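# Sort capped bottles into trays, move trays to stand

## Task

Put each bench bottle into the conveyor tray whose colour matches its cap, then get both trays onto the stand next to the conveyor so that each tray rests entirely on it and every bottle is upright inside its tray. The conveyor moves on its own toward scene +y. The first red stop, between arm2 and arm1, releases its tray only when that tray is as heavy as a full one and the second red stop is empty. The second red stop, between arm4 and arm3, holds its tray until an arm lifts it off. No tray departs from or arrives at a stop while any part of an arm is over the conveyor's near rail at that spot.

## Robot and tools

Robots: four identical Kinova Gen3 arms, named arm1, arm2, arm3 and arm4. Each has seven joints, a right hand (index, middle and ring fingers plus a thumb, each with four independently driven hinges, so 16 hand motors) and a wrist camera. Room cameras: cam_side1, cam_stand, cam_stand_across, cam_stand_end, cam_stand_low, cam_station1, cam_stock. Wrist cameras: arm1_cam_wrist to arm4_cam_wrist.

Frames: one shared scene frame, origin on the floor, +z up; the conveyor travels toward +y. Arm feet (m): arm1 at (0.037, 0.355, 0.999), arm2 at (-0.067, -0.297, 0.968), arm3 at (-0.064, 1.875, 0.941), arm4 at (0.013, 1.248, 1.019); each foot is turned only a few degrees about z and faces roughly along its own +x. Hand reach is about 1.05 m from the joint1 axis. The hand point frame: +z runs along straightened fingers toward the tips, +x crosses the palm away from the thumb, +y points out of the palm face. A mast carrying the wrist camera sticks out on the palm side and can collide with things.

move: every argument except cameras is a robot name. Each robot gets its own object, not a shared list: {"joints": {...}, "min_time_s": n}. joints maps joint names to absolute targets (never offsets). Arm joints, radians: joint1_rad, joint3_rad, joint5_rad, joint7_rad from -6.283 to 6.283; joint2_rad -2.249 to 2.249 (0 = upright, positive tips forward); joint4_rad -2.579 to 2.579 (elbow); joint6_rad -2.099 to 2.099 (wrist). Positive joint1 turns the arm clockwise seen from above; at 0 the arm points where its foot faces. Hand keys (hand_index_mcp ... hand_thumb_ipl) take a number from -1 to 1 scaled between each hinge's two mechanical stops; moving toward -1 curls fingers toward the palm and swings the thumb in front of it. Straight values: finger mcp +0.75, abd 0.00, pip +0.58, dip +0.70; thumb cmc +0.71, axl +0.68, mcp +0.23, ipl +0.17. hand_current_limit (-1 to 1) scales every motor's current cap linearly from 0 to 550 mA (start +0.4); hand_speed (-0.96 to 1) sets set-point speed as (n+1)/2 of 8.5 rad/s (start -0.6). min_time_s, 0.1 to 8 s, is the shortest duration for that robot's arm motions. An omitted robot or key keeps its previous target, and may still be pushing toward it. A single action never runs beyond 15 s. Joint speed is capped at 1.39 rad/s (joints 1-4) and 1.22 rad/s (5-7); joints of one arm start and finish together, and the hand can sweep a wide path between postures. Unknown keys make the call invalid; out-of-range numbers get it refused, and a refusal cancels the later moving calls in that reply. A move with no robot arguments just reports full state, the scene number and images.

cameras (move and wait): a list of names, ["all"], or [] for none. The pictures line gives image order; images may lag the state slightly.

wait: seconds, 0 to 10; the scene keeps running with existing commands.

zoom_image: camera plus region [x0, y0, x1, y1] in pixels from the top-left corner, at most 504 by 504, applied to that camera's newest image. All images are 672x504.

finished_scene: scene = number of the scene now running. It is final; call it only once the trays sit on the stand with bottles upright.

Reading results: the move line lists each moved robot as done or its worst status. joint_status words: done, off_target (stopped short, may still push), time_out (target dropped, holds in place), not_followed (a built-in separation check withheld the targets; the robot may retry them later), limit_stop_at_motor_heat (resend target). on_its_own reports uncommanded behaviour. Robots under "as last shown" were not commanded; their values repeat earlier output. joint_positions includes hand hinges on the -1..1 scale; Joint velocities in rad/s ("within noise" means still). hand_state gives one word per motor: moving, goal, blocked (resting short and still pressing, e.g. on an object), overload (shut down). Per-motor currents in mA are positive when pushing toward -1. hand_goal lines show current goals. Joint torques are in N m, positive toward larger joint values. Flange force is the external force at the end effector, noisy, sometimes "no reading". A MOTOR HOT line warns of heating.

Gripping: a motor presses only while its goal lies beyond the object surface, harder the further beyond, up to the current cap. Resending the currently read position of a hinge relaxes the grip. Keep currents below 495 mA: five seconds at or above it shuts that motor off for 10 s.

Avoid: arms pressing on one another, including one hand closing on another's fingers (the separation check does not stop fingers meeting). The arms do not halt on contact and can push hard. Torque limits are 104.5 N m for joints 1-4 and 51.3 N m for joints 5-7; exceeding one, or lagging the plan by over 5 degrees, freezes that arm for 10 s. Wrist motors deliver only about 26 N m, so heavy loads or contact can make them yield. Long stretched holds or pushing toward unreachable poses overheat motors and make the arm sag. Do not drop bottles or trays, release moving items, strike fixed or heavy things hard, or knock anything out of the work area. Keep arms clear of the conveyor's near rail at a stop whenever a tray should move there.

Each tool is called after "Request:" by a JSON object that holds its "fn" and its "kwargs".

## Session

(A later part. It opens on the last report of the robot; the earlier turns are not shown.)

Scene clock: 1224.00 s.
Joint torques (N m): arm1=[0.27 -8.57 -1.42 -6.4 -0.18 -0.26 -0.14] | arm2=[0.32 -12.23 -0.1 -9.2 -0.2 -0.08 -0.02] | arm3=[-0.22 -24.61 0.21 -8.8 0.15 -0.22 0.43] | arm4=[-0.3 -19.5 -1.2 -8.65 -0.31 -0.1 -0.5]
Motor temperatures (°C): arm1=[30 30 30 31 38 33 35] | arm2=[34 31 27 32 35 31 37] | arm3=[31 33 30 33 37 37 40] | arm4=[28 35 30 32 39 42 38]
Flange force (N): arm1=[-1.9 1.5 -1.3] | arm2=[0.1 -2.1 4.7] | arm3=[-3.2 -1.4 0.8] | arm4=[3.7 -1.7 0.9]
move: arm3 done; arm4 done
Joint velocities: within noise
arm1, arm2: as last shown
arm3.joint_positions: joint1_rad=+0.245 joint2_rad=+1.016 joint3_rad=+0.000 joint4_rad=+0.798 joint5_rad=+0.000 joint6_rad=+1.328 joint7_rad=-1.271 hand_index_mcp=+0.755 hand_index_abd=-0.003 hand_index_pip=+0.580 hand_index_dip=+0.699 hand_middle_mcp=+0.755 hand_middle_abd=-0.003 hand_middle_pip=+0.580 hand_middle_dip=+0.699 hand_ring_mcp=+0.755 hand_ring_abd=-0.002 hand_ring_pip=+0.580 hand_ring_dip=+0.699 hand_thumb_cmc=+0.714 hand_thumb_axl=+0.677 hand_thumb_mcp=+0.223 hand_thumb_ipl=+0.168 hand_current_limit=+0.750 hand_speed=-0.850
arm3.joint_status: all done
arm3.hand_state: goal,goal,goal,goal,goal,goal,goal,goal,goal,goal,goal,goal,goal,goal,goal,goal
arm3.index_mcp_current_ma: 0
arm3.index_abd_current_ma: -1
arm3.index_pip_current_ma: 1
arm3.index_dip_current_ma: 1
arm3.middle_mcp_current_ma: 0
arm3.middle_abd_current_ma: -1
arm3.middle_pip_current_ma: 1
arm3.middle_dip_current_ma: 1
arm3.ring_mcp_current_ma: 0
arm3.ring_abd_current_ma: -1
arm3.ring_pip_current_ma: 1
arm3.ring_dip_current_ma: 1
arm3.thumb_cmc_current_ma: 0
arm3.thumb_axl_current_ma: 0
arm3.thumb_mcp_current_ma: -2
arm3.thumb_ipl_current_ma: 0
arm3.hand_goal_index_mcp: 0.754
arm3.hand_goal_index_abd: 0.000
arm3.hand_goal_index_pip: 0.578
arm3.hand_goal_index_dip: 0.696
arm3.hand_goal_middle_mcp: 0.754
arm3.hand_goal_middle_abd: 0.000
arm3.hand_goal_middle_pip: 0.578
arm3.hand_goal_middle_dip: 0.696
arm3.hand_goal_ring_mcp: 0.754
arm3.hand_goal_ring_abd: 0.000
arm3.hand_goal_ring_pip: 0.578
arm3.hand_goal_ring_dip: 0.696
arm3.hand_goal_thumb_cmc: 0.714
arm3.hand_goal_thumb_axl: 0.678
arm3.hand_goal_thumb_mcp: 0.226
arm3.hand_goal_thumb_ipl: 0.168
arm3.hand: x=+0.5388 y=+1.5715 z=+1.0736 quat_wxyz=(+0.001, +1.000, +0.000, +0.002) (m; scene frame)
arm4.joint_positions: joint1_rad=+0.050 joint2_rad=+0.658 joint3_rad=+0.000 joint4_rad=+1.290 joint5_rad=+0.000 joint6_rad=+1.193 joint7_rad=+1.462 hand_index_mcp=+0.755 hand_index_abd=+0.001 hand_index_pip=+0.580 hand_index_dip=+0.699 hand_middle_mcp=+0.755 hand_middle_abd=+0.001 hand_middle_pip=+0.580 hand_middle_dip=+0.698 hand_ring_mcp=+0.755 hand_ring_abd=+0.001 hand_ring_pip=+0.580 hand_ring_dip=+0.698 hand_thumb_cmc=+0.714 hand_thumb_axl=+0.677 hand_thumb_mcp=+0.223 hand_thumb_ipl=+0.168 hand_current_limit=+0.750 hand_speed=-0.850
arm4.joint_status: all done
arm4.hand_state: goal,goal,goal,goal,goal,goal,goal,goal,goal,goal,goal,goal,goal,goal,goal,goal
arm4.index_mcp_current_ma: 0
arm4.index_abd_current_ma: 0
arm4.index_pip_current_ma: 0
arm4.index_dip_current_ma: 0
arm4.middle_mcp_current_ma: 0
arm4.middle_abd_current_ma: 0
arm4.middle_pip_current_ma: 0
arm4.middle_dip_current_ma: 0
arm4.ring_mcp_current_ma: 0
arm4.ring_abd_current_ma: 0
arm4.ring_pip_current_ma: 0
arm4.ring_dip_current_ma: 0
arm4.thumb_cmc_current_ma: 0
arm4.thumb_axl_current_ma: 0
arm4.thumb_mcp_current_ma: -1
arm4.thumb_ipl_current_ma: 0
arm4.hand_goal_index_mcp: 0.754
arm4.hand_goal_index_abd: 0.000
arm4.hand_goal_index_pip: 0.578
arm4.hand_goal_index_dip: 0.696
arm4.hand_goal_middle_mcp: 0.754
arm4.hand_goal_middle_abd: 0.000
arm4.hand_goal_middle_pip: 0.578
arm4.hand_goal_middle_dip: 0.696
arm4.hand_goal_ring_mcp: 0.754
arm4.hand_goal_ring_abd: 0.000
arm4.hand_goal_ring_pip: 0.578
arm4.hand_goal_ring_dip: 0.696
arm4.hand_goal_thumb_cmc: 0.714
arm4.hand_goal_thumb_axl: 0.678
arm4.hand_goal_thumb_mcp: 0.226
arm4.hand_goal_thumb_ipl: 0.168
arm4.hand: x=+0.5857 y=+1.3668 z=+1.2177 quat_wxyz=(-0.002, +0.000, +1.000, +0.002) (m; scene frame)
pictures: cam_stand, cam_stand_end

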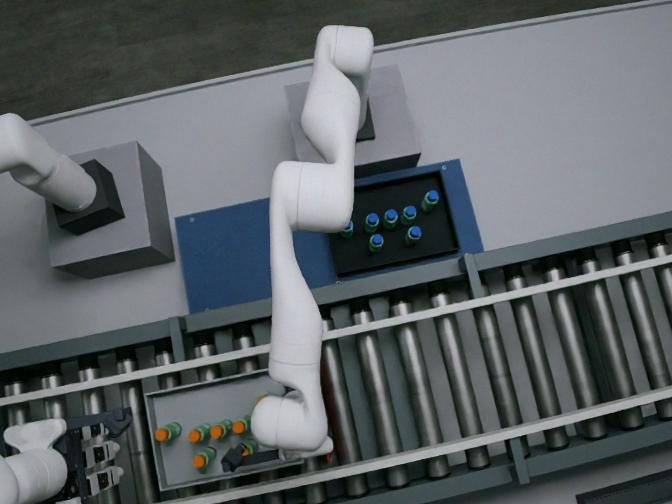

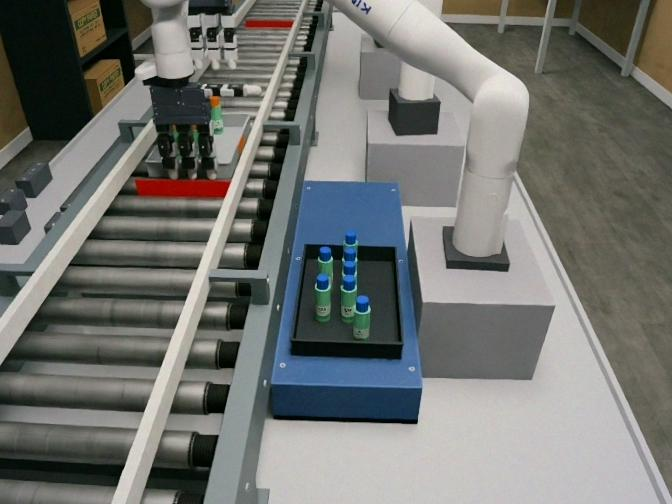

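Request:
{"fn": "move", "kwargs": {"arm4": {"joints":{"joint2_rad":0.8422,"joint4_rad":1.4524,"joint6_rad":0.8470},"min_time_s":4}}}

Request:
{"fn": "move", "kwargs": {"arm3": {"joints":{"joint1_rad":0.2655,"joint2_rad":1.0316,"joint4_rad":0.7636,"joint6_rad":1.3464,"joint7_rad":-1.2513},"min_time_s":2}, "arm4": {"joints":{"joint1_rad":0.0261,"joint2_rad":0.8440,"joint4_rad":1.4482,"joint6_rad":0.8494,"joint7_rad":1.4389},"min_time_s":2}, "cameras": ["cam_stand","cam_stand_end"]}}

Request:
{"fn": "move", "kwargs": {"arm3": {"joints":{"hand_index_mcp":0.545,"hand_index_pip":0.507,"hand_index_dip":0.657,"hand_middle_mcp":0.545,"hand_middle_pip":0.507,"hand_middle_dip":0.657,"hand_ring_mcp":0.545,"hand_ring_pip":0.507,"hand_ring_dip":0.657}}, "arm4": {"joints":{"hand_index_mcp":0.545,"hand_index_pip":0.507,"hand_index_dip":0.657,"hand_middle_mcp":0.545,"hand_middle_pip":0.507,"hand_middle_dip":0.657,"hand_ring_mcp":0.545,"hand_ring_pip":0.507,"hand_ring_dip":0.657}}}}

Request:
{"fn": "move", "kwargs": {"arm3": {"joints":{"joint1_rad":0.2733,"joint2_rad":1.0382,"joint4_rad":0.7493,"joint6_rad":1.3541,"joint7_rad":-1.2435},"min_time_s":2}, "arm4": {"joints":{"joint1_rad":0.0166,"joint2_rad":0.8449,"joint4_rad":1.4460,"joint6_rad":0.8507,"joint7_rad":1.4294},"min_time_s":2}, "cameras": ["cam_stand"]}}

Scene clock: 1248.27 s.
Joint torques (N m): arm1=[0.28 -8.61 -1.42 -6.44 -0.19 -0.23 -0.13] | arm2=[0.31 -12.2 -0.1 -9.22 -0.22 -0.08 -0.02] | arm3=[-0.28 -24.6 0.33 -8.8 0.2 -0.25 0.45] | arm4=[-0.26 -20.55 -1.26 -7.03 -0.33 -0.02 -0.45]
Motor temperatures (°C): arm1=[30 30 30 31 38 33 35] | arm2=[34 31 27 32 35 31 37] | arm3=[30 33 30 33 37 37 40] | arm4=[28 34 30 32 39 42 38]
Flange force (N): arm1=[-1.8 1.5 -1.1] | arm2=[0.1 -2.2 4.7] | arm3=[-3.1 -1.3 0.8] | arm4=[3.4 -1.2 -0.1]
move: arm4 done
Joint velocities: within noise
arm1, arm2, arm3: as last shown
arm4.joint_positions: joint1_rad=+0.050 joint2_rad=+0.842 joint3_rad=+0.000 joint4_rad=+1.452 joint5_rad=+0.000 joint6_rad=+0.847 joint7_rad=+1.462 hand_index_mcp=+0.755 hand_index_abd=+0.001 hand_index_pip=+0.580 hand_index_dip=+0.699 hand_middle_mcp=+0.755 hand_middle_abd=+0.001 hand_middle_pip=+0.580 hand_middle_dip=+0.698 hand_ring_mcp=+0.755 hand_ring_abd=+0.001 hand_ring_pip=+0.580 hand_ring_dip=+0.698 hand_thumb_cmc=+0.714 hand_thumb_axl=+0.677 hand_thumb_mcp=+0.223 hand_thumb_ipl=+0.168 hand_current_limit=+0.750 hand_speed=-0.850
arm4.joint_status: all done
arm4.hand_state: goal,goal,goal,goal,goal,goal,goal,goal,goal,goal,goal,goal,goal,goal,goal,goal
arm4.index_mcp_current_ma: 0
arm4.index_abd_current_ma: 0
arm4.index_pip_current_ma: 0
arm4.index_dip_current_ma: 0
arm4.middle_mcp_current_ma: 0
arm4.middle_abd_current_ma: 0
arm4.middle_pip_current_ma: 0
arm4.middle_dip_current_ma: 0
arm4.ring_mcp_current_ma: 0
arm4.ring_abd_current_ma: 0
arm4.ring_pip_current_ma: 0
arm4.ring_dip_current_ma: 0
arm4.thumb_cmc_current_ma: 0
arm4.thumb_axl_current_ma: 0
arm4.thumb_mcp_current_ma: -1
arm4.thumb_ipl_current_ma: 0
arm4.hand_goal_index_mcp: 0.754
arm4.hand_goal_index_abd: 0.000
arm4.hand_goal_index_pip: 0.578
arm4.hand_goal_index_dip: 0.696
arm4.hand_goal_middle_mcp: 0.754
arm4.hand_goal_middle_abd: 0.000
arm4.hand_goal_middle_pip: 0.578
arm4.hand_goal_middle_dip: 0.696
arm4.hand_goal_ring_mcp: 0.754
arm4.hand_goal_ring_abd: 0.000
arm4.hand_goal_ring_pip: 0.578
arm4.hand_goal_ring_dip: 0.696
arm4.hand_goal_thumb_cmc: 0.714
arm4.hand_goal_thumb_axl: 0.678
arm4.hand_goal_thumb_mcp: 0.226
arm4.hand_goal_thumb_ipl: 0.168
arm4.hand: x=+0.5852 y=+1.3673 z=+1.0727 quat_wxyz=(-0.002, +0.000, +1.000, +0.002) (m; scene frame)
pictures: none

Scene clock: 1250.57 s.
Joint torques (N m): arm1=[0.24 -8.61 -1.46 -6.45 -0.19 -0.23 -0.13] | arm2=[0.33 -12.21 -0.09 -9.22 -0.21 -0.08 -0.02] | arm3=[1.1 -24.22 1.33 -8.75 0.86 -0.47 0.42] | arm4=[-0.21 -20.62 -1.22 -7.05 -0.26 0 -0.49]
Motor temperatures (°C): arm1=[30 30 30 31 38 33 35] | arm2=[34 31 27 32 35 31 37] | arm3=[30 33 30 33 37 37 40] | arm4=[28 34 30 32 39 42 38]
Flange force (N): arm1=[-2.0 1.5 -1.1] | arm2=[0.1 -2.2 4.7] | arm3=[-3.0 -3.5 -0.3] | arm4=[3.3 -1.3 0.0]
move: arm3 done; arm4 done
Joint velocities: within noise
arm1: as last shown
arm2.joint_positions: joint1_rad=+0.347 joint2_rad=+0.189 joint3_rad=+0.000 joint4_rad=+1.825 joint5_rad=+0.000 joint6_rad=+1.128 joint7_rad=+0.000 hand_index_mcp=+0.754 hand_index_abd=-0.122 hand_index_pip=+0.578 hand_index_dip=+0.697 hand_middle_mcp=-0.462 hand_middle_abd=+0.000 hand_middle_pip=-0.295 hand_middle_dip=+0.693 hand_ring_mcp=+0.753 hand_ring_abd=+0.120 hand_ring_pip=+0.578 hand_ring_dip=+0.698 hand_thumb_cmc=-0.619 hand_thumb_axl=+0.677 hand_thumb_mcp=-0.002 hand_thumb_ipl=-0.065 hand_current_limit=+0.400 hand_speed=-0.800
arm2.joint_status: not commanded
arm2.hand_state: goal,goal,goal,goal,goal,goal,goal,goal,goal,goal,goal,goal,goal,goal,goal,goal
arm2.index_mcp_current_ma: 0
arm2.index_abd_current_ma: 0
arm2.index_pip_current_ma: 0
arm2.index_dip_current_ma: 0
arm2.middle_mcp_current_ma: 8
arm2.middle_abd_current_ma: 0
arm2.middle_pip_current_ma: 1
arm2.middle_dip_current_ma: 0
arm2.ring_mcp_current_ma: 0
arm2.ring_abd_current_ma: 0
arm2.ring_pip_current_ma: 0
arm2.ring_dip_current_ma: 0
arm2.thumb_cmc_current_ma: 0
arm2.thumb_axl_current_ma: 0
arm2.thumb_mcp_current_ma: 0
arm2.thumb_ipl_current_ma: 0
arm2.hand_goal_index_mcp: 0.754
arm2.hand_goal_index_abd: -0.120
arm2.hand_goal_index_pip: 0.576
arm2.hand_goal_index_dip: 0.696
arm2.hand_goal_middle_mcp: -0.480
arm2.hand_goal_middle_abd: 0.000
arm2.hand_goal_middle_pip: -0.300
arm2.hand_goal_middle_dip: 0.690
arm2.hand_goal_ring_mcp: 0.754
arm2.hand_goal_ring_abd: 0.120
arm2.hand_goal_ring_pip: 0.576
arm2.hand_goal_ring_dip: 0.696
arm2.hand_goal_thumb_cmc: -0.620
arm2.hand_goal_thumb_axl: 0.678
arm2.hand_goal_thumb_mcp: 0.000
arm2.hand_goal_thumb_ipl: -0.066
arm2.hand: x=+0.3093 y=-0.5429 z=+1.2312 quat_wxyz=(+0.005, +0.855, +0.518, -0.006) (m; scene frame)
arm3.joint_positions: joint1_rad=+0.266 joint2_rad=+1.032 joint3_rad=+0.000 joint4_rad=+0.764 joint5_rad=+0.000 joint6_rad=+1.346 joint7_rad=-1.251 hand_index_mcp=+0.762 hand_index_abd=-0.002 hand_index_pip=+0.581 hand_index_dip=+0.699 hand_middle_mcp=+0.763 hand_middle_abd=-0.003 hand_middle_pip=+0.581 hand_middle_dip=+0.699 hand_ring_mcp=+0.763 hand_ring_abd=-0.002 hand_ring_pip=+0.582 hand_ring_dip=+0.699 hand_thumb_cmc=+0.714 hand_thumb_axl=+0.677 hand_thumb_mcp=+0.223 hand_thumb_ipl=+0.168 hand_current_limit=+0.750 hand_speed=-0.850
arm3.joint_status: all done
arm3.hand_state: goal,goal,goal,goal,goal,goal,goal,goal,goal,goal,goal,goal,goal,goal,goal,goal
arm3.index_mcp_current_ma: 7
arm3.index_abd_current_ma: -1
arm3.index_pip_current_ma: 2
arm3.index_dip_current_ma: 1
arm3.middle_mcp_current_ma: 8
arm3.middle_abd_current_ma: -1
arm3.middle_pip_current_ma: 2
arm3.middle_dip_current_ma: 1
arm3.ring_mcp_current_ma: 9
arm3.ring_abd_current_ma: -1
arm3.ring_pip_current_ma: 2
arm3.ring_dip_current_ma: 1
arm3.thumb_cmc_current_ma: 0
arm3.thumb_axl_current_ma: 0
arm3.thumb_mcp_current_ma: -2
arm3.thumb_ipl_current_ma: 0
arm3.hand_goal_index_mcp: 0.754
arm3.hand_goal_index_abd: 0.000
arm3.hand_goal_index_pip: 0.578
arm3.hand_goal_index_dip: 0.696
arm3.hand_goal_middle_mcp: 0.754
arm3.hand_goal_middle_abd: 0.000
arm3.hand_goal_middle_pip: 0.578
arm3.hand_goal_middle_dip: 0.696
arm3.hand_goal_ring_mcp: 0.754
arm3.hand_goal_ring_abd: 0.000
arm3.hand_goal_ring_pip: 0.578
arm3.hand_goal_ring_dip: 0.696
arm3.hand_goal_thumb_cmc: 0.714
arm3.hand_goal_thumb_axl: 0.678
arm3.hand_goal_thumb_mcp: 0.226
arm3.hand_goal_thumb_ipl: 0.168
arm3.hand: x=+0.5389 y=+1.5574 z=+1.0736 quat_wxyz=(+0.001, +1.000, +0.000, +0.002) (m; scene frame)
arm4.joint_positions: joint1_rad=+0.026 joint2_rad=+0.844 joint3_rad=+0.000 joint4_rad=+1.448 joint5_rad=+0.000 joint6_rad=+0.849 joint7_rad=+1.439 hand_index_mcp=+0.755 hand_index_abd=+0.001 hand_index_pip=+0.580 hand_index_dip=+0.699 hand_middle_mcp=+0.755 hand_middle_abd=+0.001 hand_middle_pip=+0.580 hand_middle_dip=+0.698 hand_ring_mcp=+0.755 hand_ring_abd=+0.001 hand_ring_pip=+0.580 hand_ring_dip=+0.698 hand_thumb_cmc=+0.714 hand_thumb_axl=+0.677 hand_thumb_mcp=+0.223 hand_thumb_ipl=+0.168 hand_current_limit=+0.750 hand_speed=-0.850
arm4.joint_status: all done
arm4.hand_state: goal,goal,goal,goal,goal,goal,goal,goal,goal,goal,goal,goal,goal,goal,goal,goal
arm4.index_mcp_current_ma: 0
arm4.index_abd_current_ma: 0
arm4.index_pip_current_ma: 0
arm4.index_dip_current_ma: 0
arm4.middle_mcp_current_ma: 0
arm4.middle_abd_current_ma: 0
arm4.middle_pip_current_ma: 0
arm4.middle_dip_current_ma: 0
arm4.ring_mcp_current_ma: 0
arm4.ring_abd_current_ma: 0
arm4.ring_pip_current_ma: 0
arm4.ring_dip_current_ma: 0
arm4.thumb_cmc_current_ma: 0
arm4.thumb_axl_current_ma: 0
arm4.thumb_mcp_current_ma: -1
arm4.thumb_ipl_current_ma: 0
arm4.hand_goal_index_mcp: 0.754
arm4.hand_goal_index_abd: 0.000
arm4.hand_goal_index_pip: 0.578
arm4.hand_goal_index_dip: 0.696
arm4.hand_goal_middle_mcp: 0.754
arm4.hand_goal_middle_abd: 0.000
arm4.hand_goal_middle_pip: 0.578
arm4.hand_goal_middle_dip: 0.696
arm4.hand_goal_ring_mcp: 0.754
arm4.hand_goal_ring_abd: 0.000
arm4.hand_goal_ring_pip: 0.578
arm4.hand_goal_ring_dip: 0.696
arm4.hand_goal_thumb_cmc: 0.714
arm4.hand_goal_thumb_axl: 0.678
arm4.hand_goal_thumb_mcp: 0.226
arm4.hand_goal_thumb_ipl: 0.168
arm4.hand: x=+0.5852 y=+1.3803 z=+1.0728 quat_wxyz=(-0.002, +0.000, +1.000, +0.002) (m; scene frame)
pictures: cam_stand, cam_stand_end

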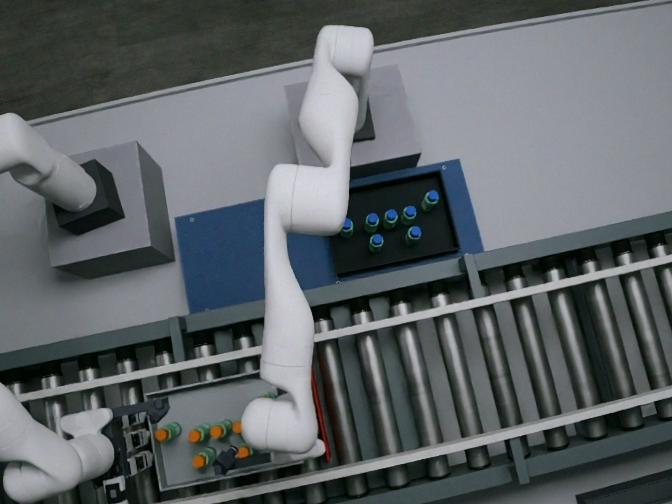

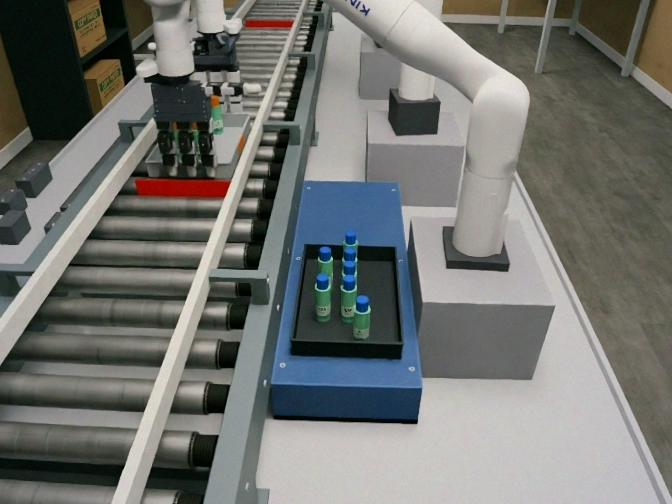

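Scene clock: 1251.37 s.
Joint torques (N m): arm1=[0.29 -8.62 -1.4 -6.52 -0.17 -0.22 -0.11] | arm2=[0.33 -12.22 -0.13 -9.21 -0.18 -0.08 -0.02] | arm3=[6.87 -27.51 6.18 -11.23 4.33 -1.42 0.41] | arm4=[-6.96 -21.84 -8.8 -7.99 -3.73 -0.31 -0.46]
Motor temperatures (°C): arm1=[30 30 30 31 38 33 35] | arm2=[34 31 27 32 35 31 37] | arm3=[30 33 30 33 37 37 40] | arm4=[28 34 30 32 39 42 38]
Flange force (N): arm1=[-1.7 1.3 -0.9] | arm2=[0.1 -2.2 4.7] | arm3=[-3.3 -12.8 3.9] | arm4=[2.7 -13.4 1.8]
move: arm3 off_target; arm4 off_target
Joint velocities: within noise
arm1, arm2: as last shown
arm3.joint_positions: joint1_rad=+0.266 joint2_rad=+1.032 joint3_rad=+0.000 joint4_rad=+0.764 joint5_rad=+0.000 joint6_rad=+1.346 joint7_rad=-1.251 hand_index_mcp=+0.740 hand_index_abd=-0.002 hand_index_pip=+0.554 hand_index_dip=+0.675 hand_middle_mcp=+0.744 hand_middle_abd=-0.004 hand_middle_pip=+0.554 hand_middle_dip=+0.676 hand_ring_mcp=+0.748 hand_ring_abd=-0.003 hand_ring_pip=+0.556 hand_ring_dip=+0.674 hand_thumb_cmc=+0.714 hand_thumb_axl=+0.677 hand_thumb_mcp=+0.223 hand_thumb_ipl=+0.168 hand_current_limit=+0.750 hand_speed=-0.850
arm3.joint_status: hand_index_mcp off_target (ended at +0.740, target +0.545); hand_index_pip off_target (ended at +0.554, target +0.507); hand_middle_mcp off_target (ended at +0.744, target +0.545); hand_middle_pip off_target (ended at +0.554, target +0.507); hand_ring_mcp off_target (ended at +0.748, target +0.545); hand_ring_pip off_target (ended at +0.556, target +0.507); the others done
arm3.hand_state: blocked,goal,blocked,goal,blocked,goal,blocked,goal,blocked,goal,blocked,goal,goal,goal,goal,goal
arm3.index_mcp_current_ma: 481
arm3.index_abd_current_ma: -1
arm3.index_pip_current_ma: 87
arm3.index_dip_current_ma: 21
arm3.middle_mcp_current_ma: 481
arm3.middle_abd_current_ma: -2
arm3.middle_pip_current_ma: 87
arm3.middle_dip_current_ma: 22
arm3.ring_mcp_current_ma: 481
arm3.ring_abd_current_ma: -1
arm3.ring_pip_current_ma: 92
arm3.ring_dip_current_ma: 19
arm3.thumb_cmc_current_ma: 0
arm3.thumb_axl_current_ma: 0
arm3.thumb_mcp_current_ma: -2
arm3.thumb_ipl_current_ma: 0
arm3.hand_goal_index_mcp: 0.546
arm3.hand_goal_index_abd: 0.000
arm3.hand_goal_index_pip: 0.508
arm3.hand_goal_index_dip: 0.658
arm3.hand_goal_middle_mcp: 0.546
arm3.hand_goal_middle_abd: 0.000
arm3.hand_goal_middle_pip: 0.508
arm3.hand_goal_middle_dip: 0.658
arm3.hand_goal_ring_mcp: 0.546
arm3.hand_goal_ring_abd: 0.000
arm3.hand_goal_ring_pip: 0.508
arm3.hand_goal_ring_dip: 0.658
arm3.hand_goal_thumb_cmc: 0.714
arm3.hand_goal_thumb_axl: 0.678
arm3.hand_goal_thumb_mcp: 0.226
arm3.hand_goal_thumb_ipl: 0.168
arm3.hand: x=+0.5389 y=+1.5574 z=+1.0735 quat_wxyz=(+0.001, +1.000, +0.000, +0.002) (m; scene frame)
arm4.joint_positions: joint1_rad=+0.026 joint2_rad=+0.844 joint3_rad=+0.000 joint4_rad=+1.448 joint5_rad=+0.000 joint6_rad=+0.849 joint7_rad=+1.439 hand_index_mcp=+0.713 hand_index_abd=+0.002 hand_index_pip=+0.549 hand_index_dip=+0.671 hand_middle_mcp=+0.717 hand_middle_abd=+0.002 hand_middle_pip=+0.546 hand_middle_dip=+0.670 hand_ring_mcp=+0.719 hand_ring_abd=+0.001 hand_ring_pip=+0.543 hand_ring_dip=+0.671 hand_thumb_cmc=+0.714 hand_thumb_axl=+0.677 hand_thumb_mcp=+0.223 hand_thumb_ipl=+0.168 hand_current_limit=+0.750 hand_speed=-0.850
arm4.joint_status: hand_index_mcp off_target (ended at +0.713, target +0.545); hand_index_pip off_target (ended at +0.549, target +0.507); hand_middle_mcp off_target (ended at +0.717, target +0.545); hand_middle_pip off_target (ended at +0.546, target +0.507); hand_ring_mcp off_target (ended at +0.719, target +0.545); hand_ring_pip off_target (ended at +0.543, target +0.507); the others done
arm4.hand_state: blocked,goal,blocked,goal,blocked,goal,blocked,goal,blocked,goal,blocked,goal,goal,goal,goal,goal
arm4.index_mcp_current_ma: 481
arm4.index_abd_current_ma: 0
arm4.index_pip_current_ma: 44
arm4.index_dip_current_ma: 6
arm4.middle_mcp_current_ma: 481
arm4.middle_abd_current_ma: 0
arm4.middle_pip_current_ma: 38
arm4.middle_dip_current_ma: 5
arm4.ring_mcp_current_ma: 481
arm4.ring_abd_current_ma: 0
arm4.ring_pip_current_ma: 34
arm4.ring_dip_current_ma: 6
arm4.thumb_cmc_current_ma: 0
arm4.thumb_axl_current_ma: 0
arm4.thumb_mcp_current_ma: -1
arm4.thumb_ipl_current_ma: 0
arm4.hand_goal_index_mcp: 0.546
arm4.hand_goal_index_abd: 0.000
arm4.hand_goal_index_pip: 0.508
arm4.hand_goal_index_dip: 0.658
arm4.hand_goal_middle_mcp: 0.546
arm4.hand_goal_middle_abd: 0.000
arm4.hand_goal_middle_pip: 0.508
arm4.hand_goal_middle_dip: 0.658
arm4.hand_goal_ring_mcp: 0.546
arm4.hand_goal_ring_abd: 0.000
arm4.hand_goal_ring_pip: 0.508
arm4.hand_goal_ring_dip: 0.658
arm4.hand_goal_thumb_cmc: 0.714
arm4.hand_goal_thumb_axl: 0.678
arm4.hand_goal_thumb_mcp: 0.226
arm4.hand_goal_thumb_ipl: 0.168
arm4.hand: x=+0.5852 y=+1.3802 z=+1.0727 quat_wxyz=(-0.002, +0.000, +1.000, +0.002) (m; scene frame)
pictures: none

Scene clock: 1253.67 s.
Joint torques (N m): arm1=[0.29 -8.59 -1.4 -6.47 -0.21 -0.24 -0.13] | arm2=[0.35 -12.24 -0.09 -9.19 -0.18 -0.07 -0.04] | arm3=[13.76 -23.4 11.64 -11.16 8.21 -3.41 0.45] | arm4=[-14.84 -14.85 -17.73 -6.58 -7.58 -1.98 -0.53]
Motor temperatures (°C): arm1=[30 30 30 31 38 33 35] | arm2=[34 31 27 32 35 31 37] | arm3=[31 33 30 33 37 37 40] | arm4=[28 34 30 32 39 42 38]
Flange force (N): arm1=[-1.8 1.4 -1.1] | arm2=[0.1 -2.1 4.7] | arm3=[-5.4 -24.7 -4.1] | arm4=[3.2 -27.9 -13.7]
move: arm3 done; arm4 done
Joint velocities: within noise
arm1, arm2: as last shown
arm3.joint_positions: joint1_rad=+0.273 joint2_rad=+1.038 joint3_rad=+0.000 joint4_rad=+0.749 joint5_rad=+0.000 joint6_rad=+1.354 joint7_rad=-1.244 hand_index_mcp=+0.747 hand_index_abd=+0.003 hand_index_pip=+0.577 hand_index_dip=+0.682 hand_middle_mcp=+0.749 hand_middle_abd=+0.002 hand_middle_pip=+0.577 hand_middle_dip=+0.683 hand_ring_mcp=+0.754 hand_ring_abd=+0.003 hand_ring_pip=+0.578 hand_ring_dip=+0.677 hand_thumb_cmc=+0.714 hand_thumb_axl=+0.677 hand_thumb_mcp=+0.223 hand_thumb_ipl=+0.168 hand_current_limit=+0.750 hand_speed=-0.850
arm3.joint_status: all done
arm3.hand_state: blocked,goal,blocked,blocked,blocked,goal,blocked,blocked,blocked,goal,blocked,goal,goal,goal,goal,goal
arm3.index_mcp_current_ma: 481
arm3.index_abd_current_ma: 1
arm3.index_pip_current_ma: 158
arm3.index_dip_current_ma: 33
arm3.middle_mcp_current_ma: 481
arm3.middle_abd_current_ma: 1
arm3.middle_pip_current_ma: 158
arm3.middle_dip_current_ma: 35
arm3.ring_mcp_current_ma: 481
arm3.ring_abd_current_ma: 1
arm3.ring_pip_current_ma: 161
arm3.ring_dip_current_ma: 23
arm3.thumb_cmc_current_ma: 0
arm3.thumb_axl_current_ma: 0
arm3.thumb_mcp_current_ma: -2
arm3.thumb_ipl_current_ma: 0
arm3.hand_goal_index_mcp: 0.546
arm3.hand_goal_index_abd: 0.000
arm3.hand_goal_index_pip: 0.508
arm3.hand_goal_index_dip: 0.658
arm3.hand_goal_middle_mcp: 0.546
arm3.hand_goal_middle_abd: 0.000
arm3.hand_goal_middle_pip: 0.508
arm3.hand_goal_middle_dip: 0.658
arm3.hand_goal_ring_mcp: 0.546
arm3.hand_goal_ring_abd: 0.000
arm3.hand_goal_ring_pip: 0.508
arm3.hand_goal_ring_dip: 0.658
arm3.hand_goal_thumb_cmc: 0.714
arm3.hand_goal_thumb_axl: 0.678
arm3.hand_goal_thumb_mcp: 0.226
arm3.hand_goal_thumb_ipl: 0.168
arm3.hand: x=+0.5389 y=+1.5519 z=+1.0735 quat_wxyz=(+0.001, +1.000, +0.000, +0.002) (m; scene frame)
arm4.joint_positions: joint1_rad=+0.017 joint2_rad=+0.845 joint3_rad=+0.000 joint4_rad=+1.446 joint5_rad=+0.000 joint6_rad=+0.851 joint7_rad=+1.429 hand_index_mcp=+0.713 hand_index_abd=-0.002 hand_index_pip=+0.585 hand_index_dip=+0.677 hand_middle_mcp=+0.717 hand_middle_abd=-0.002 hand_middle_pip=+0.582 hand_middle_dip=+0.675 hand_ring_mcp=+0.719 hand_ring_abd=-0.002 hand_ring_pip=+0.578 hand_ring_dip=+0.677 hand_thumb_cmc=+0.714 hand_thumb_axl=+0.677 hand_thumb_mcp=+0.223 hand_thumb_ipl=+0.168 hand_current_limit=+0.750 hand_speed=-0.850
arm4.joint_status: all done
arm4.hand_state: blocked,goal,blocked,goal,blocked,goal,blocked,goal,blocked,goal,blocked,goal,goal,goal,goal,goal
arm4.index_mcp_current_ma: 481
arm4.index_abd_current_ma: 0
arm4.index_pip_current_ma: 130
arm4.index_dip_current_ma: 12
arm4.middle_mcp_current_ma: 481
arm4.middle_abd_current_ma: 0
arm4.middle_pip_current_ma: 119
arm4.middle_dip_current_ma: 10
arm4.ring_mcp_current_ma: 481
arm4.ring_abd_current_ma: 0
arm4.ring_pip_current_ma: 108
arm4.ring_dip_current_ma: 12
arm4.thumb_cmc_current_ma: 0
arm4.thumb_axl_current_ma: 0
arm4.thumb_mcp_current_ma: -1
arm4.thumb_ipl_current_ma: 0
arm4.hand_goal_index_mcp: 0.546
arm4.hand_goal_index_abd: 0.000
arm4.hand_goal_index_pip: 0.508
arm4.hand_goal_index_dip: 0.658
arm4.hand_goal_middle_mcp: 0.546
arm4.hand_goal_middle_abd: 0.000
arm4.hand_goal_middle_pip: 0.508
arm4.hand_goal_middle_dip: 0.658
arm4.hand_goal_ring_mcp: 0.546
arm4.hand_goal_ring_abd: 0.000
arm4.hand_goal_ring_pip: 0.508
arm4.hand_goal_ring_dip: 0.658
arm4.hand_goal_thumb_cmc: 0.714
arm4.hand_goal_thumb_axl: 0.678
arm4.hand_goal_thumb_mcp: 0.226
arm4.hand_goal_thumb_ipl: 0.168
arm4.hand: x=+0.5853 y=+1.3856 z=+1.0728 quat_wxyz=(-0.002, +0.000, +1.000, +0.002) (m; scene frame)
pictures: cam_stand

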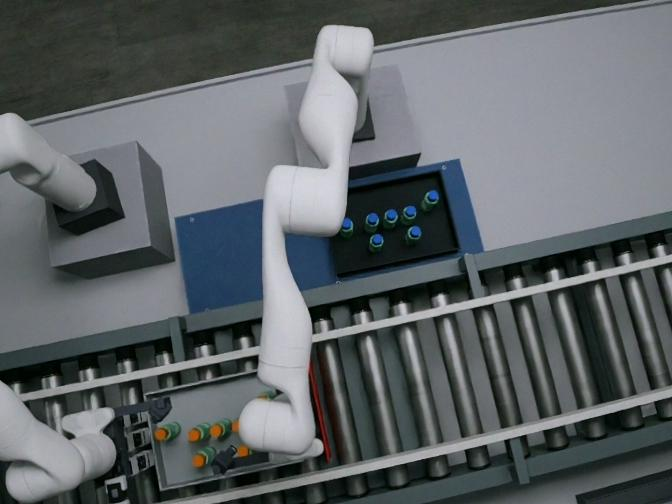

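Squeeze identical. Lift.

Request:
{"fn": "move", "kwargs": {"arm3": {"joints":{"joint2_rad":1.0311,"joint4_rad":0.7324,"joint6_rad":1.3781},"min_time_s":2}, "arm4": {"joints":{"joint2_rad":0.8294,"joint4_rad":1.4401,"joint6_rad":0.8721},"min_time_s":2}}}

Request:
{"fn": "move", "kwargs": {"arm3": {"joints":{"joint2_rad":1.0140,"joint4_rad":0.6709,"joint6_rad":1.4567},"min_time_s":2.5}, "arm4": {"joints":{"joint2_rad":0.7843,"joint4_rad":1.4174,"joint6_rad":0.9399},"min_time_s":2.5}}}

Request:
{"fn": "move", "kwargs": {"arm3": {"joints":{"joint2_rad":1.0057,"joint4_rad":0.5933,"joint6_rad":1.5426},"min_time_s":2.5}, "arm4": {"joints":{"joint2_rad":0.7436,"joint4_rad":1.3880,"joint6_rad":1.0100},"min_time_s":2.5}}}

Request:
{"fn": "move", "kwargs": {"arm3": {"joints":{"joint2_rad":1.0107,"joint4_rad":0.4730,"joint6_rad":1.6579},"min_time_s":3}, "arm4": {"joints":{"joint2_rad":0.7021,"joint4_rad":1.3454,"joint6_rad":1.0941},"min_time_s":3}, "cameras": ["cam_stand","cam_stand_end"]}}

Scene clock: 1268.17 s.
Joint torques (N m): arm1=[0.28 -8.59 -1.42 -6.47 -0.16 -0.25 -0.11] | arm2=[0.31 -12.19 -0.12 -9.2 -0.2 -0.08 -0.03] | arm3=[12.95 -31.33 11.19 -14.34 7.93 -3 0.48] | arm4=[-11.83 -25.16 -14.52 -10.82 -6.59 -1.46 -0.51]
Motor temperatures (°C): arm1=[30 30 30 31 38 33 35] | arm2=[34 31 27 32 35 31 37] | arm3=[31 34 30 33 37 37 40] | arm4=[29 34 30 32 39 42 38]
Flange force (N): arm1=[-1.8 1.4 -1.1] | arm2=[0.0 -2.2 4.6] | arm3=[-3.8 -22.9 8.2] | arm4=[3.7 -22.5 6.2]
move: arm3 done; arm4 done
Joint velocities: within noise
arm1, arm2: as last shown
arm3.joint_positions: joint1_rad=+0.273 joint2_rad=+1.031 joint3_rad=+0.000 joint4_rad=+0.732 joint5_rad=+0.000 joint6_rad=+1.378 joint7_rad=-1.244 hand_index_mcp=+0.747 hand_index_abd=+0.001 hand_index_pip=+0.579 hand_index_dip=+0.687 hand_middle_mcp=+0.749 hand_middle_abd=-0.001 hand_middle_pip=+0.579 hand_middle_dip=+0.689 hand_ring_mcp=+0.754 hand_ring_abd=+0.000 hand_ring_pip=+0.580 hand_ring_dip=+0.686 hand_thumb_cmc=+0.714 hand_thumb_axl=+0.677 hand_thumb_mcp=+0.223 hand_thumb_ipl=+0.168 hand_current_limit=+0.750 hand_speed=-0.850
arm3.joint_status: all done
arm3.hand_state: blocked,goal,blocked,blocked,blocked,goal,blocked,blocked,blocked,goal,blocked,blocked,goal,goal,goal,goal
arm3.index_mcp_current_ma: 481
arm3.index_abd_current_ma: 0
arm3.index_pip_current_ma: 165
arm3.index_dip_current_ma: 44
arm3.middle_mcp_current_ma: 481
arm3.middle_abd_current_ma: 0
arm3.middle_pip_current_ma: 165
arm3.middle_dip_current_ma: 50
arm3.ring_mcp_current_ma: 481
arm3.ring_abd_current_ma: 0
arm3.ring_pip_current_ma: 169
arm3.ring_dip_current_ma: 41
arm3.thumb_cmc_current_ma: 0
arm3.thumb_axl_current_ma: 0
arm3.thumb_mcp_current_ma: -2
arm3.thumb_ipl_current_ma: 0
arm3.hand_goal_index_mcp: 0.546
arm3.hand_goal_index_abd: 0.000
arm3.hand_goal_index_pip: 0.508
arm3.hand_goal_index_dip: 0.658
arm3.hand_goal_middle_mcp: 0.546
arm3.hand_goal_middle_abd: 0.000
arm3.hand_goal_middle_pip: 0.508
arm3.hand_goal_middle_dip: 0.658
arm3.hand_goal_ring_mcp: 0.546
arm3.hand_goal_ring_abd: 0.000
arm3.hand_goal_ring_pip: 0.508
arm3.hand_goal_ring_dip: 0.658
arm3.hand_goal_thumb_cmc: 0.714
arm3.hand_goal_thumb_axl: 0.678
arm3.hand_goal_thumb_mcp: 0.226
arm3.hand_goal_thumb_ipl: 0.168
arm3.hand: x=+0.5388 y=+1.5519 z=+1.0835 quat_wxyz=(+0.001, +1.000, +0.000, +0.002) (m; scene frame)
arm4.joint_positions: joint1_rad=+0.017 joint2_rad=+0.829 joint3_rad=+0.000 joint4_rad=+1.440 joint5_rad=+0.000 joint6_rad=+0.872 joint7_rad=+1.429 hand_index_mcp=+0.713 hand_index_abd=+0.002 hand_index_pip=+0.586 hand_index_dip=+0.688 hand_middle_mcp=+0.717 hand_middle_abd=+0.002 hand_middle_pip=+0.583 hand_middle_dip=+0.683 hand_ring_mcp=+0.719 hand_ring_abd=+0.001 hand_ring_pip=+0.578 hand_ring_dip=+0.684 hand_thumb_cmc=+0.714 hand_thumb_axl=+0.677 hand_thumb_mcp=+0.223 hand_thumb_ipl=+0.168 hand_current_limit=+0.750 hand_speed=-0.850
arm4.joint_status: all done
arm4.hand_state: blocked,goal,blocked,blocked,blocked,goal,blocked,blocked,blocked,goal,blocked,blocked,goal,goal,goal,goal
arm4.index_mcp_current_ma: 481
arm4.index_abd_current_ma: 0
arm4.index_pip_current_ma: 132
arm4.index_dip_current_ma: 25
arm4.middle_mcp_current_ma: 481
arm4.middle_abd_current_ma: 0
arm4.middle_pip_current_ma: 122
arm4.middle_dip_current_ma: 19
arm4.ring_mcp_current_ma: 481
arm4.ring_abd_current_ma: 0
arm4.ring_pip_current_ma: 110
arm4.ring_dip_current_ma: 20
arm4.thumb_cmc_current_ma: 0
arm4.thumb_axl_current_ma: 0
arm4.thumb_mcp_current_ma: -1
arm4.thumb_ipl_current_ma: 0
arm4.hand_goal_index_mcp: 0.546
arm4.hand_goal_index_abd: 0.000
arm4.hand_goal_index_pip: 0.508
arm4.hand_goal_index_dip: 0.658
arm4.hand_goal_middle_mcp: 0.546
arm4.hand_goal_middle_abd: 0.000
arm4.hand_goal_middle_pip: 0.508
arm4.hand_goal_middle_dip: 0.658
arm4.hand_goal_ring_mcp: 0.546
arm4.hand_goal_ring_abd: 0.000
arm4.hand_goal_ring_pip: 0.508
arm4.hand_goal_ring_dip: 0.658
arm4.hand_goal_thumb_cmc: 0.714
arm4.hand_goal_thumb_axl: 0.678
arm4.hand_goal_thumb_mcp: 0.226
arm4.hand_goal_thumb_ipl: 0.168
arm4.hand: x=+0.5853 y=+1.3855 z=+1.0827 quat_wxyz=(-0.002, +0.000, +1.000, +0.002) (m; scene frame)
pictures: none

Scene clock: 1270.97 s.
Joint torques (N m): arm1=[0.32 -8.59 -1.39 -6.45 -0.21 -0.27 -0.07] | arm2=[0.33 -12.22 -0.1 -9.24 -0.22 -0.07 -0.03] | arm3=[12.7 -31.04 10.58 -14.16 7.9 -2.95 0.46] | arm4=[-11.79 -24.95 -13.94 -11.06 -6.76 -1.41 -0.54]
Motor temperatures (°C): arm1=[30 30 30 31 38 33 35] | arm2=[34 31 27 32 35 31 37] | arm3=[31 34 30 33 37 37 40] | arm4=[29 34 30 32 39 42 38]
Flange force (N): arm1=[-1.5 1.4 -1.2] | arm2=[0.1 -2.3 4.8] | arm3=[-3.4 -22.3 8.3] | arm4=[3.0 -22.5 6.7]
move: arm3 done; arm4 done
Joint velocities: within noise
arm1, arm2: as last shown
arm3.joint_positions: joint1_rad=+0.273 joint2_rad=+1.014 joint3_rad=+0.000 joint4_rad=+0.671 joint5_rad=+0.000 joint6_rad=+1.457 joint7_rad=-1.244 hand_index_mcp=+0.747 hand_index_abd=+0.001 hand_index_pip=+0.579 hand_index_dip=+0.687 hand_middle_mcp=+0.749 hand_middle_abd=-0.001 hand_middle_pip=+0.579 hand_middle_dip=+0.690 hand_ring_mcp=+0.754 hand_ring_abd=+0.000 hand_ring_pip=+0.580 hand_ring_dip=+0.686 hand_thumb_cmc=+0.714 hand_thumb_axl=+0.677 hand_thumb_mcp=+0.223 hand_thumb_ipl=+0.168 hand_current_limit=+0.750 hand_speed=-0.850
arm3.joint_status: all done
arm3.hand_state: blocked,goal,blocked,blocked,blocked,goal,blocked,blocked,blocked,goal,blocked,blocked,goal,goal,goal,goal
arm3.index_mcp_current_ma: 481
arm3.index_abd_current_ma: 0
arm3.index_pip_current_ma: 165
arm3.index_dip_current_ma: 44
arm3.middle_mcp_current_ma: 481
arm3.middle_abd_current_ma: 0
arm3.middle_pip_current_ma: 166
arm3.middle_dip_current_ma: 50
arm3.ring_mcp_current_ma: 481
arm3.ring_abd_current_ma: 0
arm3.ring_pip_current_ma: 169
arm3.ring_dip_current_ma: 41
arm3.thumb_cmc_current_ma: 0
arm3.thumb_axl_current_ma: 0
arm3.thumb_mcp_current_ma: -2
arm3.thumb_ipl_current_ma: 0
arm3.hand_goal_index_mcp: 0.546
arm3.hand_goal_index_abd: 0.000
arm3.hand_goal_index_pip: 0.508
arm3.hand_goal_index_dip: 0.658
arm3.hand_goal_middle_mcp: 0.546
arm3.hand_goal_middle_abd: 0.000
arm3.hand_goal_middle_pip: 0.508
arm3.hand_goal_middle_dip: 0.658
arm3.hand_goal_ring_mcp: 0.546
arm3.hand_goal_ring_abd: 0.000
arm3.hand_goal_ring_pip: 0.508
arm3.hand_goal_ring_dip: 0.658
arm3.hand_goal_thumb_cmc: 0.714
arm3.hand_goal_thumb_axl: 0.678
arm3.hand_goal_thumb_mcp: 0.226
arm3.hand_goal_thumb_ipl: 0.168
arm3.hand: x=+0.5388 y=+1.5520 z=+1.1140 quat_wxyz=(+0.001, +1.000, +0.000, +0.002) (m; scene frame)
arm4.joint_positions: joint1_rad=+0.017 joint2_rad=+0.784 joint3_rad=+0.000 joint4_rad=+1.417 joint5_rad=+0.000 joint6_rad=+0.940 joint7_rad=+1.429 hand_index_mcp=+0.713 hand_index_abd=+0.002 hand_index_pip=+0.586 hand_index_dip=+0.688 hand_middle_mcp=+0.717 hand_middle_abd=+0.002 hand_middle_pip=+0.583 hand_middle_dip=+0.683 hand_ring_mcp=+0.719 hand_ring_abd=+0.001 hand_ring_pip=+0.578 hand_ring_dip=+0.684 hand_thumb_cmc=+0.714 hand_thumb_axl=+0.677 hand_thumb_mcp=+0.223 hand_thumb_ipl=+0.168 hand_current_limit=+0.750 hand_speed=-0.850
arm4.joint_status: all done
arm4.hand_state: blocked,goal,blocked,blocked,blocked,goal,blocked,blocked,blocked,goal,blocked,blocked,goal,goal,goal,goal
arm4.index_mcp_current_ma: 481
arm4.index_abd_current_ma: 0
arm4.index_pip_current_ma: 132
arm4.index_dip_current_ma: 25
arm4.middle_mcp_current_ma: 481
arm4.middle_abd_current_ma: 0
arm4.middle_pip_current_ma: 122
arm4.middle_dip_current_ma: 19
arm4.ring_mcp_current_ma: 481
arm4.ring_abd_current_ma: 0
arm4.ring_pip_current_ma: 110
arm4.ring_dip_current_ma: 20
arm4.thumb_cmc_current_ma: 0
arm4.thumb_axl_current_ma: 0
arm4.thumb_mcp_current_ma: -1
arm4.thumb_ipl_current_ma: 0
arm4.hand_goal_index_mcp: 0.546
arm4.hand_goal_index_abd: 0.000
arm4.hand_goal_index_pip: 0.508
arm4.hand_goal_index_dip: 0.658
arm4.hand_goal_middle_mcp: 0.546
arm4.hand_goal_middle_abd: 0.000
arm4.hand_goal_middle_pip: 0.508
arm4.hand_goal_middle_dip: 0.658
arm4.hand_goal_ring_mcp: 0.546
arm4.hand_goal_ring_abd: 0.000
arm4.hand_goal_ring_pip: 0.508
arm4.hand_goal_ring_dip: 0.658
arm4.hand_goal_thumb_cmc: 0.714
arm4.hand_goal_thumb_axl: 0.678
arm4.hand_goal_thumb_mcp: 0.226
arm4.hand_goal_thumb_ipl: 0.168
arm4.hand: x=+0.5854 y=+1.3854 z=+1.1132 quat_wxyz=(-0.002, +0.000, +1.000, +0.002) (m; scene frame)
pictures: none

Scene clock: 1273.77 s.
Joint torques (N m): arm1=[0.24 -8.59 -1.4 -6.47 -0.19 -0.26 -0.11] | arm2=[0.33 -12.21 -0.1 -9.21 -0.2 -0.07 -0.02] | arm3=[12.63 -30.79 10.07 -14.03 7.8 -2.89 0.48] | arm4=[-11.64 -24.59 -13.46 -11.43 -7 -1.37 -0.52]
Motor temperatures (°C): arm1=[30 30 30 31 38 33 35] | arm2=[34 31 27 32 35 31 37] | arm3=[31 34 30 34 37 37 40] | arm4=[29 34 30 32 39 42 38]
Flange force (N): arm1=[-1.8 1.4 -1.2] | arm2=[0.1 -2.2 4.7] | arm3=[-4.1 -22.5 8.7] | arm4=[3.3 -22.3 6.9]
move: arm3 done; arm4 done
Joint velocities: within noise
arm1.joint_positions: joint1_rad=-1.126 joint2_rad=+0.100 joint3_rad=+0.000 joint4_rad=+2.100 joint5_rad=+0.000 joint6_rad=+0.942 joint7_rad=+0.000 hand_index_mcp=+0.754 hand_index_abd=-0.142 hand_index_pip=+0.578 hand_index_dip=+0.697 hand_middle_mcp=-0.457 hand_middle_abd=+0.000 hand_middle_pip=-0.294 hand_middle_dip=+0.693 hand_ring_mcp=+0.754 hand_ring_abd=+0.142 hand_ring_pip=+0.578 hand_ring_dip=+0.697 hand_thumb_cmc=-0.618 hand_thumb_axl=+0.677 hand_thumb_mcp=-0.002 hand_thumb_ipl=-0.065 hand_current_limit=+0.400 hand_speed=-0.800
arm1.joint_status: not commanded
arm1.hand_state: goal,goal,goal,goal,blocked,goal,goal,goal,goal,goal,goal,goal,goal,goal,goal,goal
arm1.index_mcp_current_ma: 0
arm1.index_abd_current_ma: -1
arm1.index_pip_current_ma: 1
arm1.index_dip_current_ma: 0
arm1.middle_mcp_current_ma: 33
arm1.middle_abd_current_ma: 0
arm1.middle_pip_current_ma: 4
arm1.middle_dip_current_ma: 1
arm1.ring_mcp_current_ma: 0
arm1.ring_abd_current_ma: 1
arm1.ring_pip_current_ma: 1
arm1.ring_dip_current_ma: 0
arm1.thumb_cmc_current_ma: 1
arm1.thumb_axl_current_ma: 0
arm1.thumb_mcp_current_ma: -1
arm1.thumb_ipl_current_ma: 1
arm1.hand_goal_index_mcp: 0.754
arm1.hand_goal_index_abd: -0.140
arm1.hand_goal_index_pip: 0.576
arm1.hand_goal_index_dip: 0.696
arm1.hand_goal_middle_mcp: -0.480
arm1.hand_goal_middle_abd: 0.000
arm1.hand_goal_middle_pip: -0.300
arm1.hand_goal_middle_dip: 0.690
arm1.hand_goal_ring_mcp: 0.754
arm1.hand_goal_ring_abd: 0.140
arm1.hand_goal_ring_pip: 0.576
arm1.hand_goal_ring_dip: 0.696
arm1.hand_goal_thumb_cmc: -0.620
arm1.hand_goal_thumb_axl: 0.678
arm1.hand_goal_thumb_mcp: 0.000
arm1.hand_goal_thumb_ipl: -0.066
arm1.hand: x=+0.2041 y=+0.6974 z=+1.2216 quat_wxyz=(-0.001, +0.163, +0.987, +0.008) (m; scene frame)
arm2: as last shown
arm3.joint_positions: joint1_rad=+0.273 joint2_rad=+1.006 joint3_rad=+0.000 joint4_rad=+0.593 joint5_rad=+0.000 joint6_rad=+1.543 joint7_rad=-1.244 hand_index_mcp=+0.747 hand_index_abd=+0.001 hand_index_pip=+0.579 hand_index_dip=+0.687 hand_middle_mcp=+0.749 hand_middle_abd=-0.001 hand_middle_pip=+0.579 hand_middle_dip=+0.690 hand_ring_mcp=+0.754 hand_ring_abd=+0.000 hand_ring_pip=+0.580 hand_ring_dip=+0.686 hand_thumb_cmc=+0.714 hand_thumb_axl=+0.677 hand_thumb_mcp=+0.223 hand_thumb_ipl=+0.168 hand_current_limit=+0.750 hand_speed=-0.850
arm3.joint_status: all done
arm3.hand_state: blocked,goal,blocked,blocked,blocked,goal,blocked,blocked,blocked,goal,blocked,blocked,goal,goal,goal,goal
arm3.index_mcp_current_ma: 481
arm3.index_abd_current_ma: 0
arm3.index_pip_current_ma: 165
arm3.index_dip_current_ma: 44
arm3.middle_mcp_current_ma: 481
arm3.middle_abd_current_ma: 0
arm3.middle_pip_current_ma: 166
arm3.middle_dip_current_ma: 50
arm3.ring_mcp_current_ma: 481
arm3.ring_abd_current_ma: 0
arm3.ring_pip_current_ma: 169
arm3.ring_dip_current_ma: 41
arm3.thumb_cmc_current_ma: 0
arm3.thumb_axl_current_ma: 0
arm3.thumb_mcp_current_ma: -2
arm3.thumb_ipl_current_ma: 0
arm3.hand_goal_index_mcp: 0.546
arm3.hand_goal_index_abd: 0.000
arm3.hand_goal_index_pip: 0.508
arm3.hand_goal_index_dip: 0.658
arm3.hand_goal_middle_mcp: 0.546
arm3.hand_goal_middle_abd: 0.000
arm3.hand_goal_middle_pip: 0.508
arm3.hand_goal_middle_dip: 0.658
arm3.hand_goal_ring_mcp: 0.546
arm3.hand_goal_ring_abd: 0.000
arm3.hand_goal_ring_pip: 0.508
arm3.hand_goal_ring_dip: 0.658
arm3.hand_goal_thumb_cmc: 0.714
arm3.hand_goal_thumb_axl: 0.678
arm3.hand_goal_thumb_mcp: 0.226
arm3.hand_goal_thumb_ipl: 0.168
arm3.hand: x=+0.5387 y=+1.5520 z=+1.1439 quat_wxyz=(+0.001, +1.000, +0.000, +0.002) (m; scene frame)
arm4.joint_positions: joint1_rad=+0.017 joint2_rad=+0.744 joint3_rad=+0.000 joint4_rad=+1.388 joint5_rad=+0.000 joint6_rad=+1.010 joint7_rad=+1.429 hand_index_mcp=+0.713 hand_index_abd=+0.002 hand_index_pip=+0.586 hand_index_dip=+0.688 hand_middle_mcp=+0.717 hand_middle_abd=+0.002 hand_middle_pip=+0.583 hand_middle_dip=+0.683 hand_ring_mcp=+0.719 hand_ring_abd=+0.001 hand_ring_pip=+0.578 hand_ring_dip=+0.684 hand_thumb_cmc=+0.714 hand_thumb_axl=+0.677 hand_thumb_mcp=+0.223 hand_thumb_ipl=+0.168 hand_current_limit=+0.750 hand_speed=-0.850
arm4.joint_status: all done
arm4.hand_state: blocked,goal,blocked,blocked,blocked,goal,blocked,blocked,blocked,goal,blocked,blocked,goal,goal,goal,goal
arm4.index_mcp_current_ma: 481
arm4.index_abd_current_ma: 0
arm4.index_pip_current_ma: 132
arm4.index_dip_current_ma: 25
arm4.middle_mcp_current_ma: 481
arm4.middle_abd_current_ma: 0
arm4.middle_pip_current_ma: 122
arm4.middle_dip_current_ma: 19
arm4.ring_mcp_current_ma: 481
arm4.ring_abd_current_ma: 0
arm4.ring_pip_current_ma: 110
arm4.ring_dip_current_ma: 20
arm4.thumb_cmc_current_ma: 0
arm4.thumb_axl_current_ma: 0
arm4.thumb_mcp_current_ma: -1
arm4.thumb_ipl_current_ma: 0
arm4.hand_goal_index_mcp: 0.546
arm4.hand_goal_index_abd: 0.000
arm4.hand_goal_index_pip: 0.508
arm4.hand_goal_index_dip: 0.658
arm4.hand_goal_middle_mcp: 0.546
arm4.hand_goal_middle_abd: 0.000
arm4.hand_goal_middle_pip: 0.508
arm4.hand_goal_middle_dip: 0.658
arm4.hand_goal_ring_mcp: 0.546
arm4.hand_goal_ring_abd: 0.000
arm4.hand_goal_ring_pip: 0.508
arm4.hand_goal_ring_dip: 0.658
arm4.hand_goal_thumb_cmc: 0.714
arm4.hand_goal_thumb_axl: 0.678
arm4.hand_goal_thumb_mcp: 0.226
arm4.hand_goal_thumb_ipl: 0.168
arm4.hand: x=+0.5855 y=+1.3853 z=+1.1433 quat_wxyz=(-0.002, +0.000, +1.000, +0.002) (m; scene frame)
pictures: none

Scene clock: 1277.07 s.
Joint torques (N m): arm1=[0.29 -8.63 -1.43 -6.46 -0.19 -0.26 -0.08] | arm2=[0.33 -12.22 -0.14 -9.22 -0.18 -0.08 -0.04] | arm3=[12.69 -30.62 9.48 -13.79 7.79 -2.87 0.43] | arm4=[-11.64 -24.25 -13.07 -11.82 -7.37 -1.43 -0.53]
Motor temperatures (°C): arm1=[30 30 30 31 38 33 35] | arm2=[34 31 27 32 35 31 37] | arm3=[31 34 30 34 37 37 40] | arm4=[29 35 30 32 39 42 38]
Flange force (N): arm1=[-1.6 1.5 -1.1] | arm2=[0.0 -2.2 4.7] | arm3=no reading | arm4=[3.2 -22.4 7.0]
move: arm3 done; arm4 done
Joint velocities: within noise
arm1, arm2: as last shown
arm3.joint_positions: joint1_rad=+0.273 joint2_rad=+1.011 joint3_rad=+0.000 joint4_rad=+0.473 joint5_rad=+0.000 joint6_rad=+1.658 joint7_rad=-1.244 hand_index_mcp=+0.747 hand_index_abd=+0.001 hand_index_pip=+0.579 hand_index_dip=+0.687 hand_middle_mcp=+0.749 hand_middle_abd=-0.001 hand_middle_pip=+0.579 hand_middle_dip=+0.690 hand_ring_mcp=+0.754 hand_ring_abd=+0.000 hand_ring_pip=+0.580 hand_ring_dip=+0.686 hand_thumb_cmc=+0.714 hand_thumb_axl=+0.677 hand_thumb_mcp=+0.223 hand_thumb_ipl=+0.168 hand_current_limit=+0.750 hand_speed=-0.850
arm3.joint_status: all done
arm3.hand_state: blocked,goal,blocked,blocked,blocked,goal,blocked,blocked,blocked,goal,blocked,blocked,goal,goal,goal,goal
arm3.index_mcp_current_ma: 481
arm3.index_abd_current_ma: 0
arm3.index_pip_current_ma: 165
arm3.index_dip_current_ma: 44
arm3.middle_mcp_current_ma: 481
arm3.middle_abd_current_ma: 0
arm3.middle_pip_current_ma: 166
arm3.middle_dip_current_ma: 50
arm3.ring_mcp_current_ma: 481
arm3.ring_abd_current_ma: 0
arm3.ring_pip_current_ma: 169
arm3.ring_dip_current_ma: 41
arm3.thumb_cmc_current_ma: 0
arm3.thumb_axl_current_ma: 0
arm3.thumb_mcp_current_ma: -2
arm3.thumb_ipl_current_ma: 0
arm3.hand_goal_index_mcp: 0.546
arm3.hand_goal_index_abd: 0.000
arm3.hand_goal_index_pip: 0.508
arm3.hand_goal_index_dip: 0.658
arm3.hand_goal_middle_mcp: 0.546
arm3.hand_goal_middle_abd: 0.000
arm3.hand_goal_middle_pip: 0.508
arm3.hand_goal_middle_dip: 0.658
arm3.hand_goal_ring_mcp: 0.546
arm3.hand_goal_ring_abd: 0.000
arm3.hand_goal_ring_pip: 0.508
arm3.hand_goal_ring_dip: 0.658
arm3.hand_goal_thumb_cmc: 0.714
arm3.hand_goal_thumb_axl: 0.678
arm3.hand_goal_thumb_mcp: 0.226
arm3.hand_goal_thumb_ipl: 0.168
arm3.hand: x=+0.5386 y=+1.5521 z=+1.1784 quat_wxyz=(+0.001, +1.000, +0.000, +0.002) (m; scene frame)
arm4.joint_positions: joint1_rad=+0.017 joint2_rad=+0.702 joint3_rad=+0.000 joint4_rad=+1.345 joint5_rad=+0.000 joint6_rad=+1.094 joint7_rad=+1.429 hand_index_mcp=+0.713 hand_index_abd=+0.002 hand_index_pip=+0.586 hand_index_dip=+0.688 hand_middle_mcp=+0.717 hand_middle_abd=+0.002 hand_middle_pip=+0.583 hand_middle_dip=+0.683 hand_ring_mcp=+0.719 hand_ring_abd=+0.001 hand_ring_pip=+0.578 hand_ring_dip=+0.684 hand_thumb_cmc=+0.714 hand_thumb_axl=+0.677 hand_thumb_mcp=+0.223 hand_thumb_ipl=+0.168 hand_current_limit=+0.750 hand_speed=-0.850
arm4.joint_status: all done
arm4.hand_state: blocked,goal,blocked,blocked,blocked,goal,blocked,blocked,blocked,goal,blocked,blocked,goal,goal,goal,goal
arm4.index_mcp_current_ma: 481
arm4.index_abd_current_ma: 0
arm4.index_pip_current_ma: 132
arm4.index_dip_current_ma: 25
arm4.middle_mcp_current_ma: 481
arm4.middle_abd_current_ma: 0
arm4.middle_pip_current_ma: 122
arm4.middle_dip_current_ma: 19
arm4.ring_mcp_current_ma: 481
arm4.ring_abd_current_ma: 0
arm4.ring_pip_current_ma: 110
arm4.ring_dip_current_ma: 20
arm4.thumb_cmc_current_ma: 0
arm4.thumb_axl_current_ma: 0
arm4.thumb_mcp_current_ma: -1
arm4.thumb_ipl_current_ma: 0
arm4.hand_goal_index_mcp: 0.546
arm4.hand_goal_index_abd: 0.000
arm4.hand_goal_index_pip: 0.508
arm4.hand_goal_index_dip: 0.658
arm4.hand_goal_middle_mcp: 0.546
arm4.hand_goal_middle_abd: 0.000
arm4.hand_goal_middle_pip: 0.508
arm4.hand_goal_middle_dip: 0.658
arm4.hand_goal_ring_mcp: 0.546
arm4.hand_goal_ring_abd: 0.000
arm4.hand_goal_ring_pip: 0.508
arm4.hand_goal_ring_dip: 0.658
arm4.hand_goal_thumb_cmc: 0.714
arm4.hand_goal_thumb_axl: 0.678
arm4.hand_goal_thumb_mcp: 0.226
arm4.hand_goal_thumb_ipl: 0.168
arm4.hand: x=+0.5856 y=+1.3852 z=+1.1778 quat_wxyz=(-0.002, +0.000, +1.000, +0.002) (m; scene frame)
pictures: cam_stand, cam_stand_end

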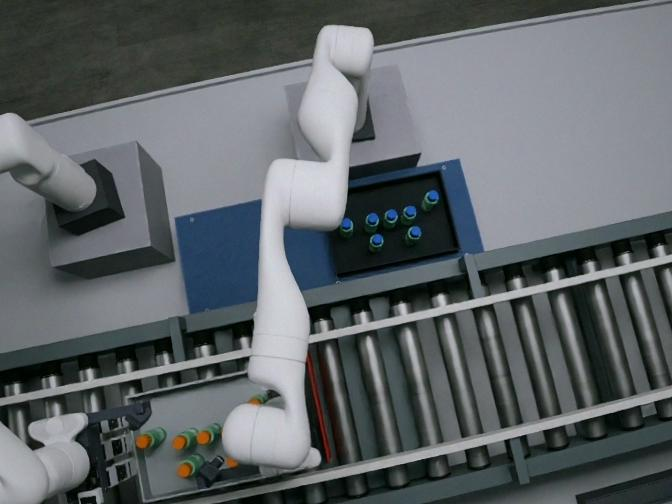

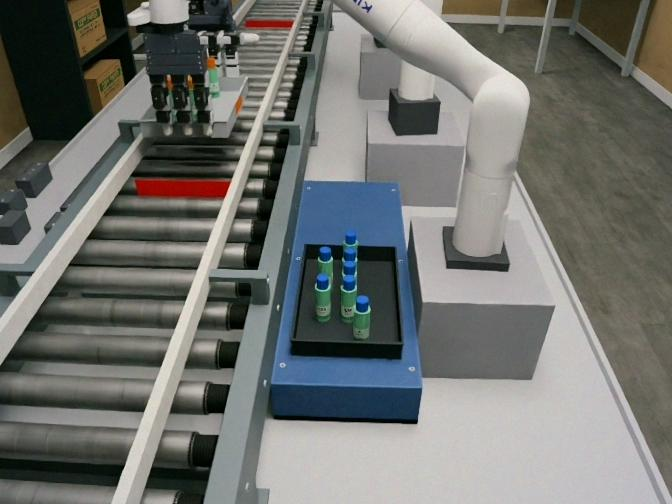

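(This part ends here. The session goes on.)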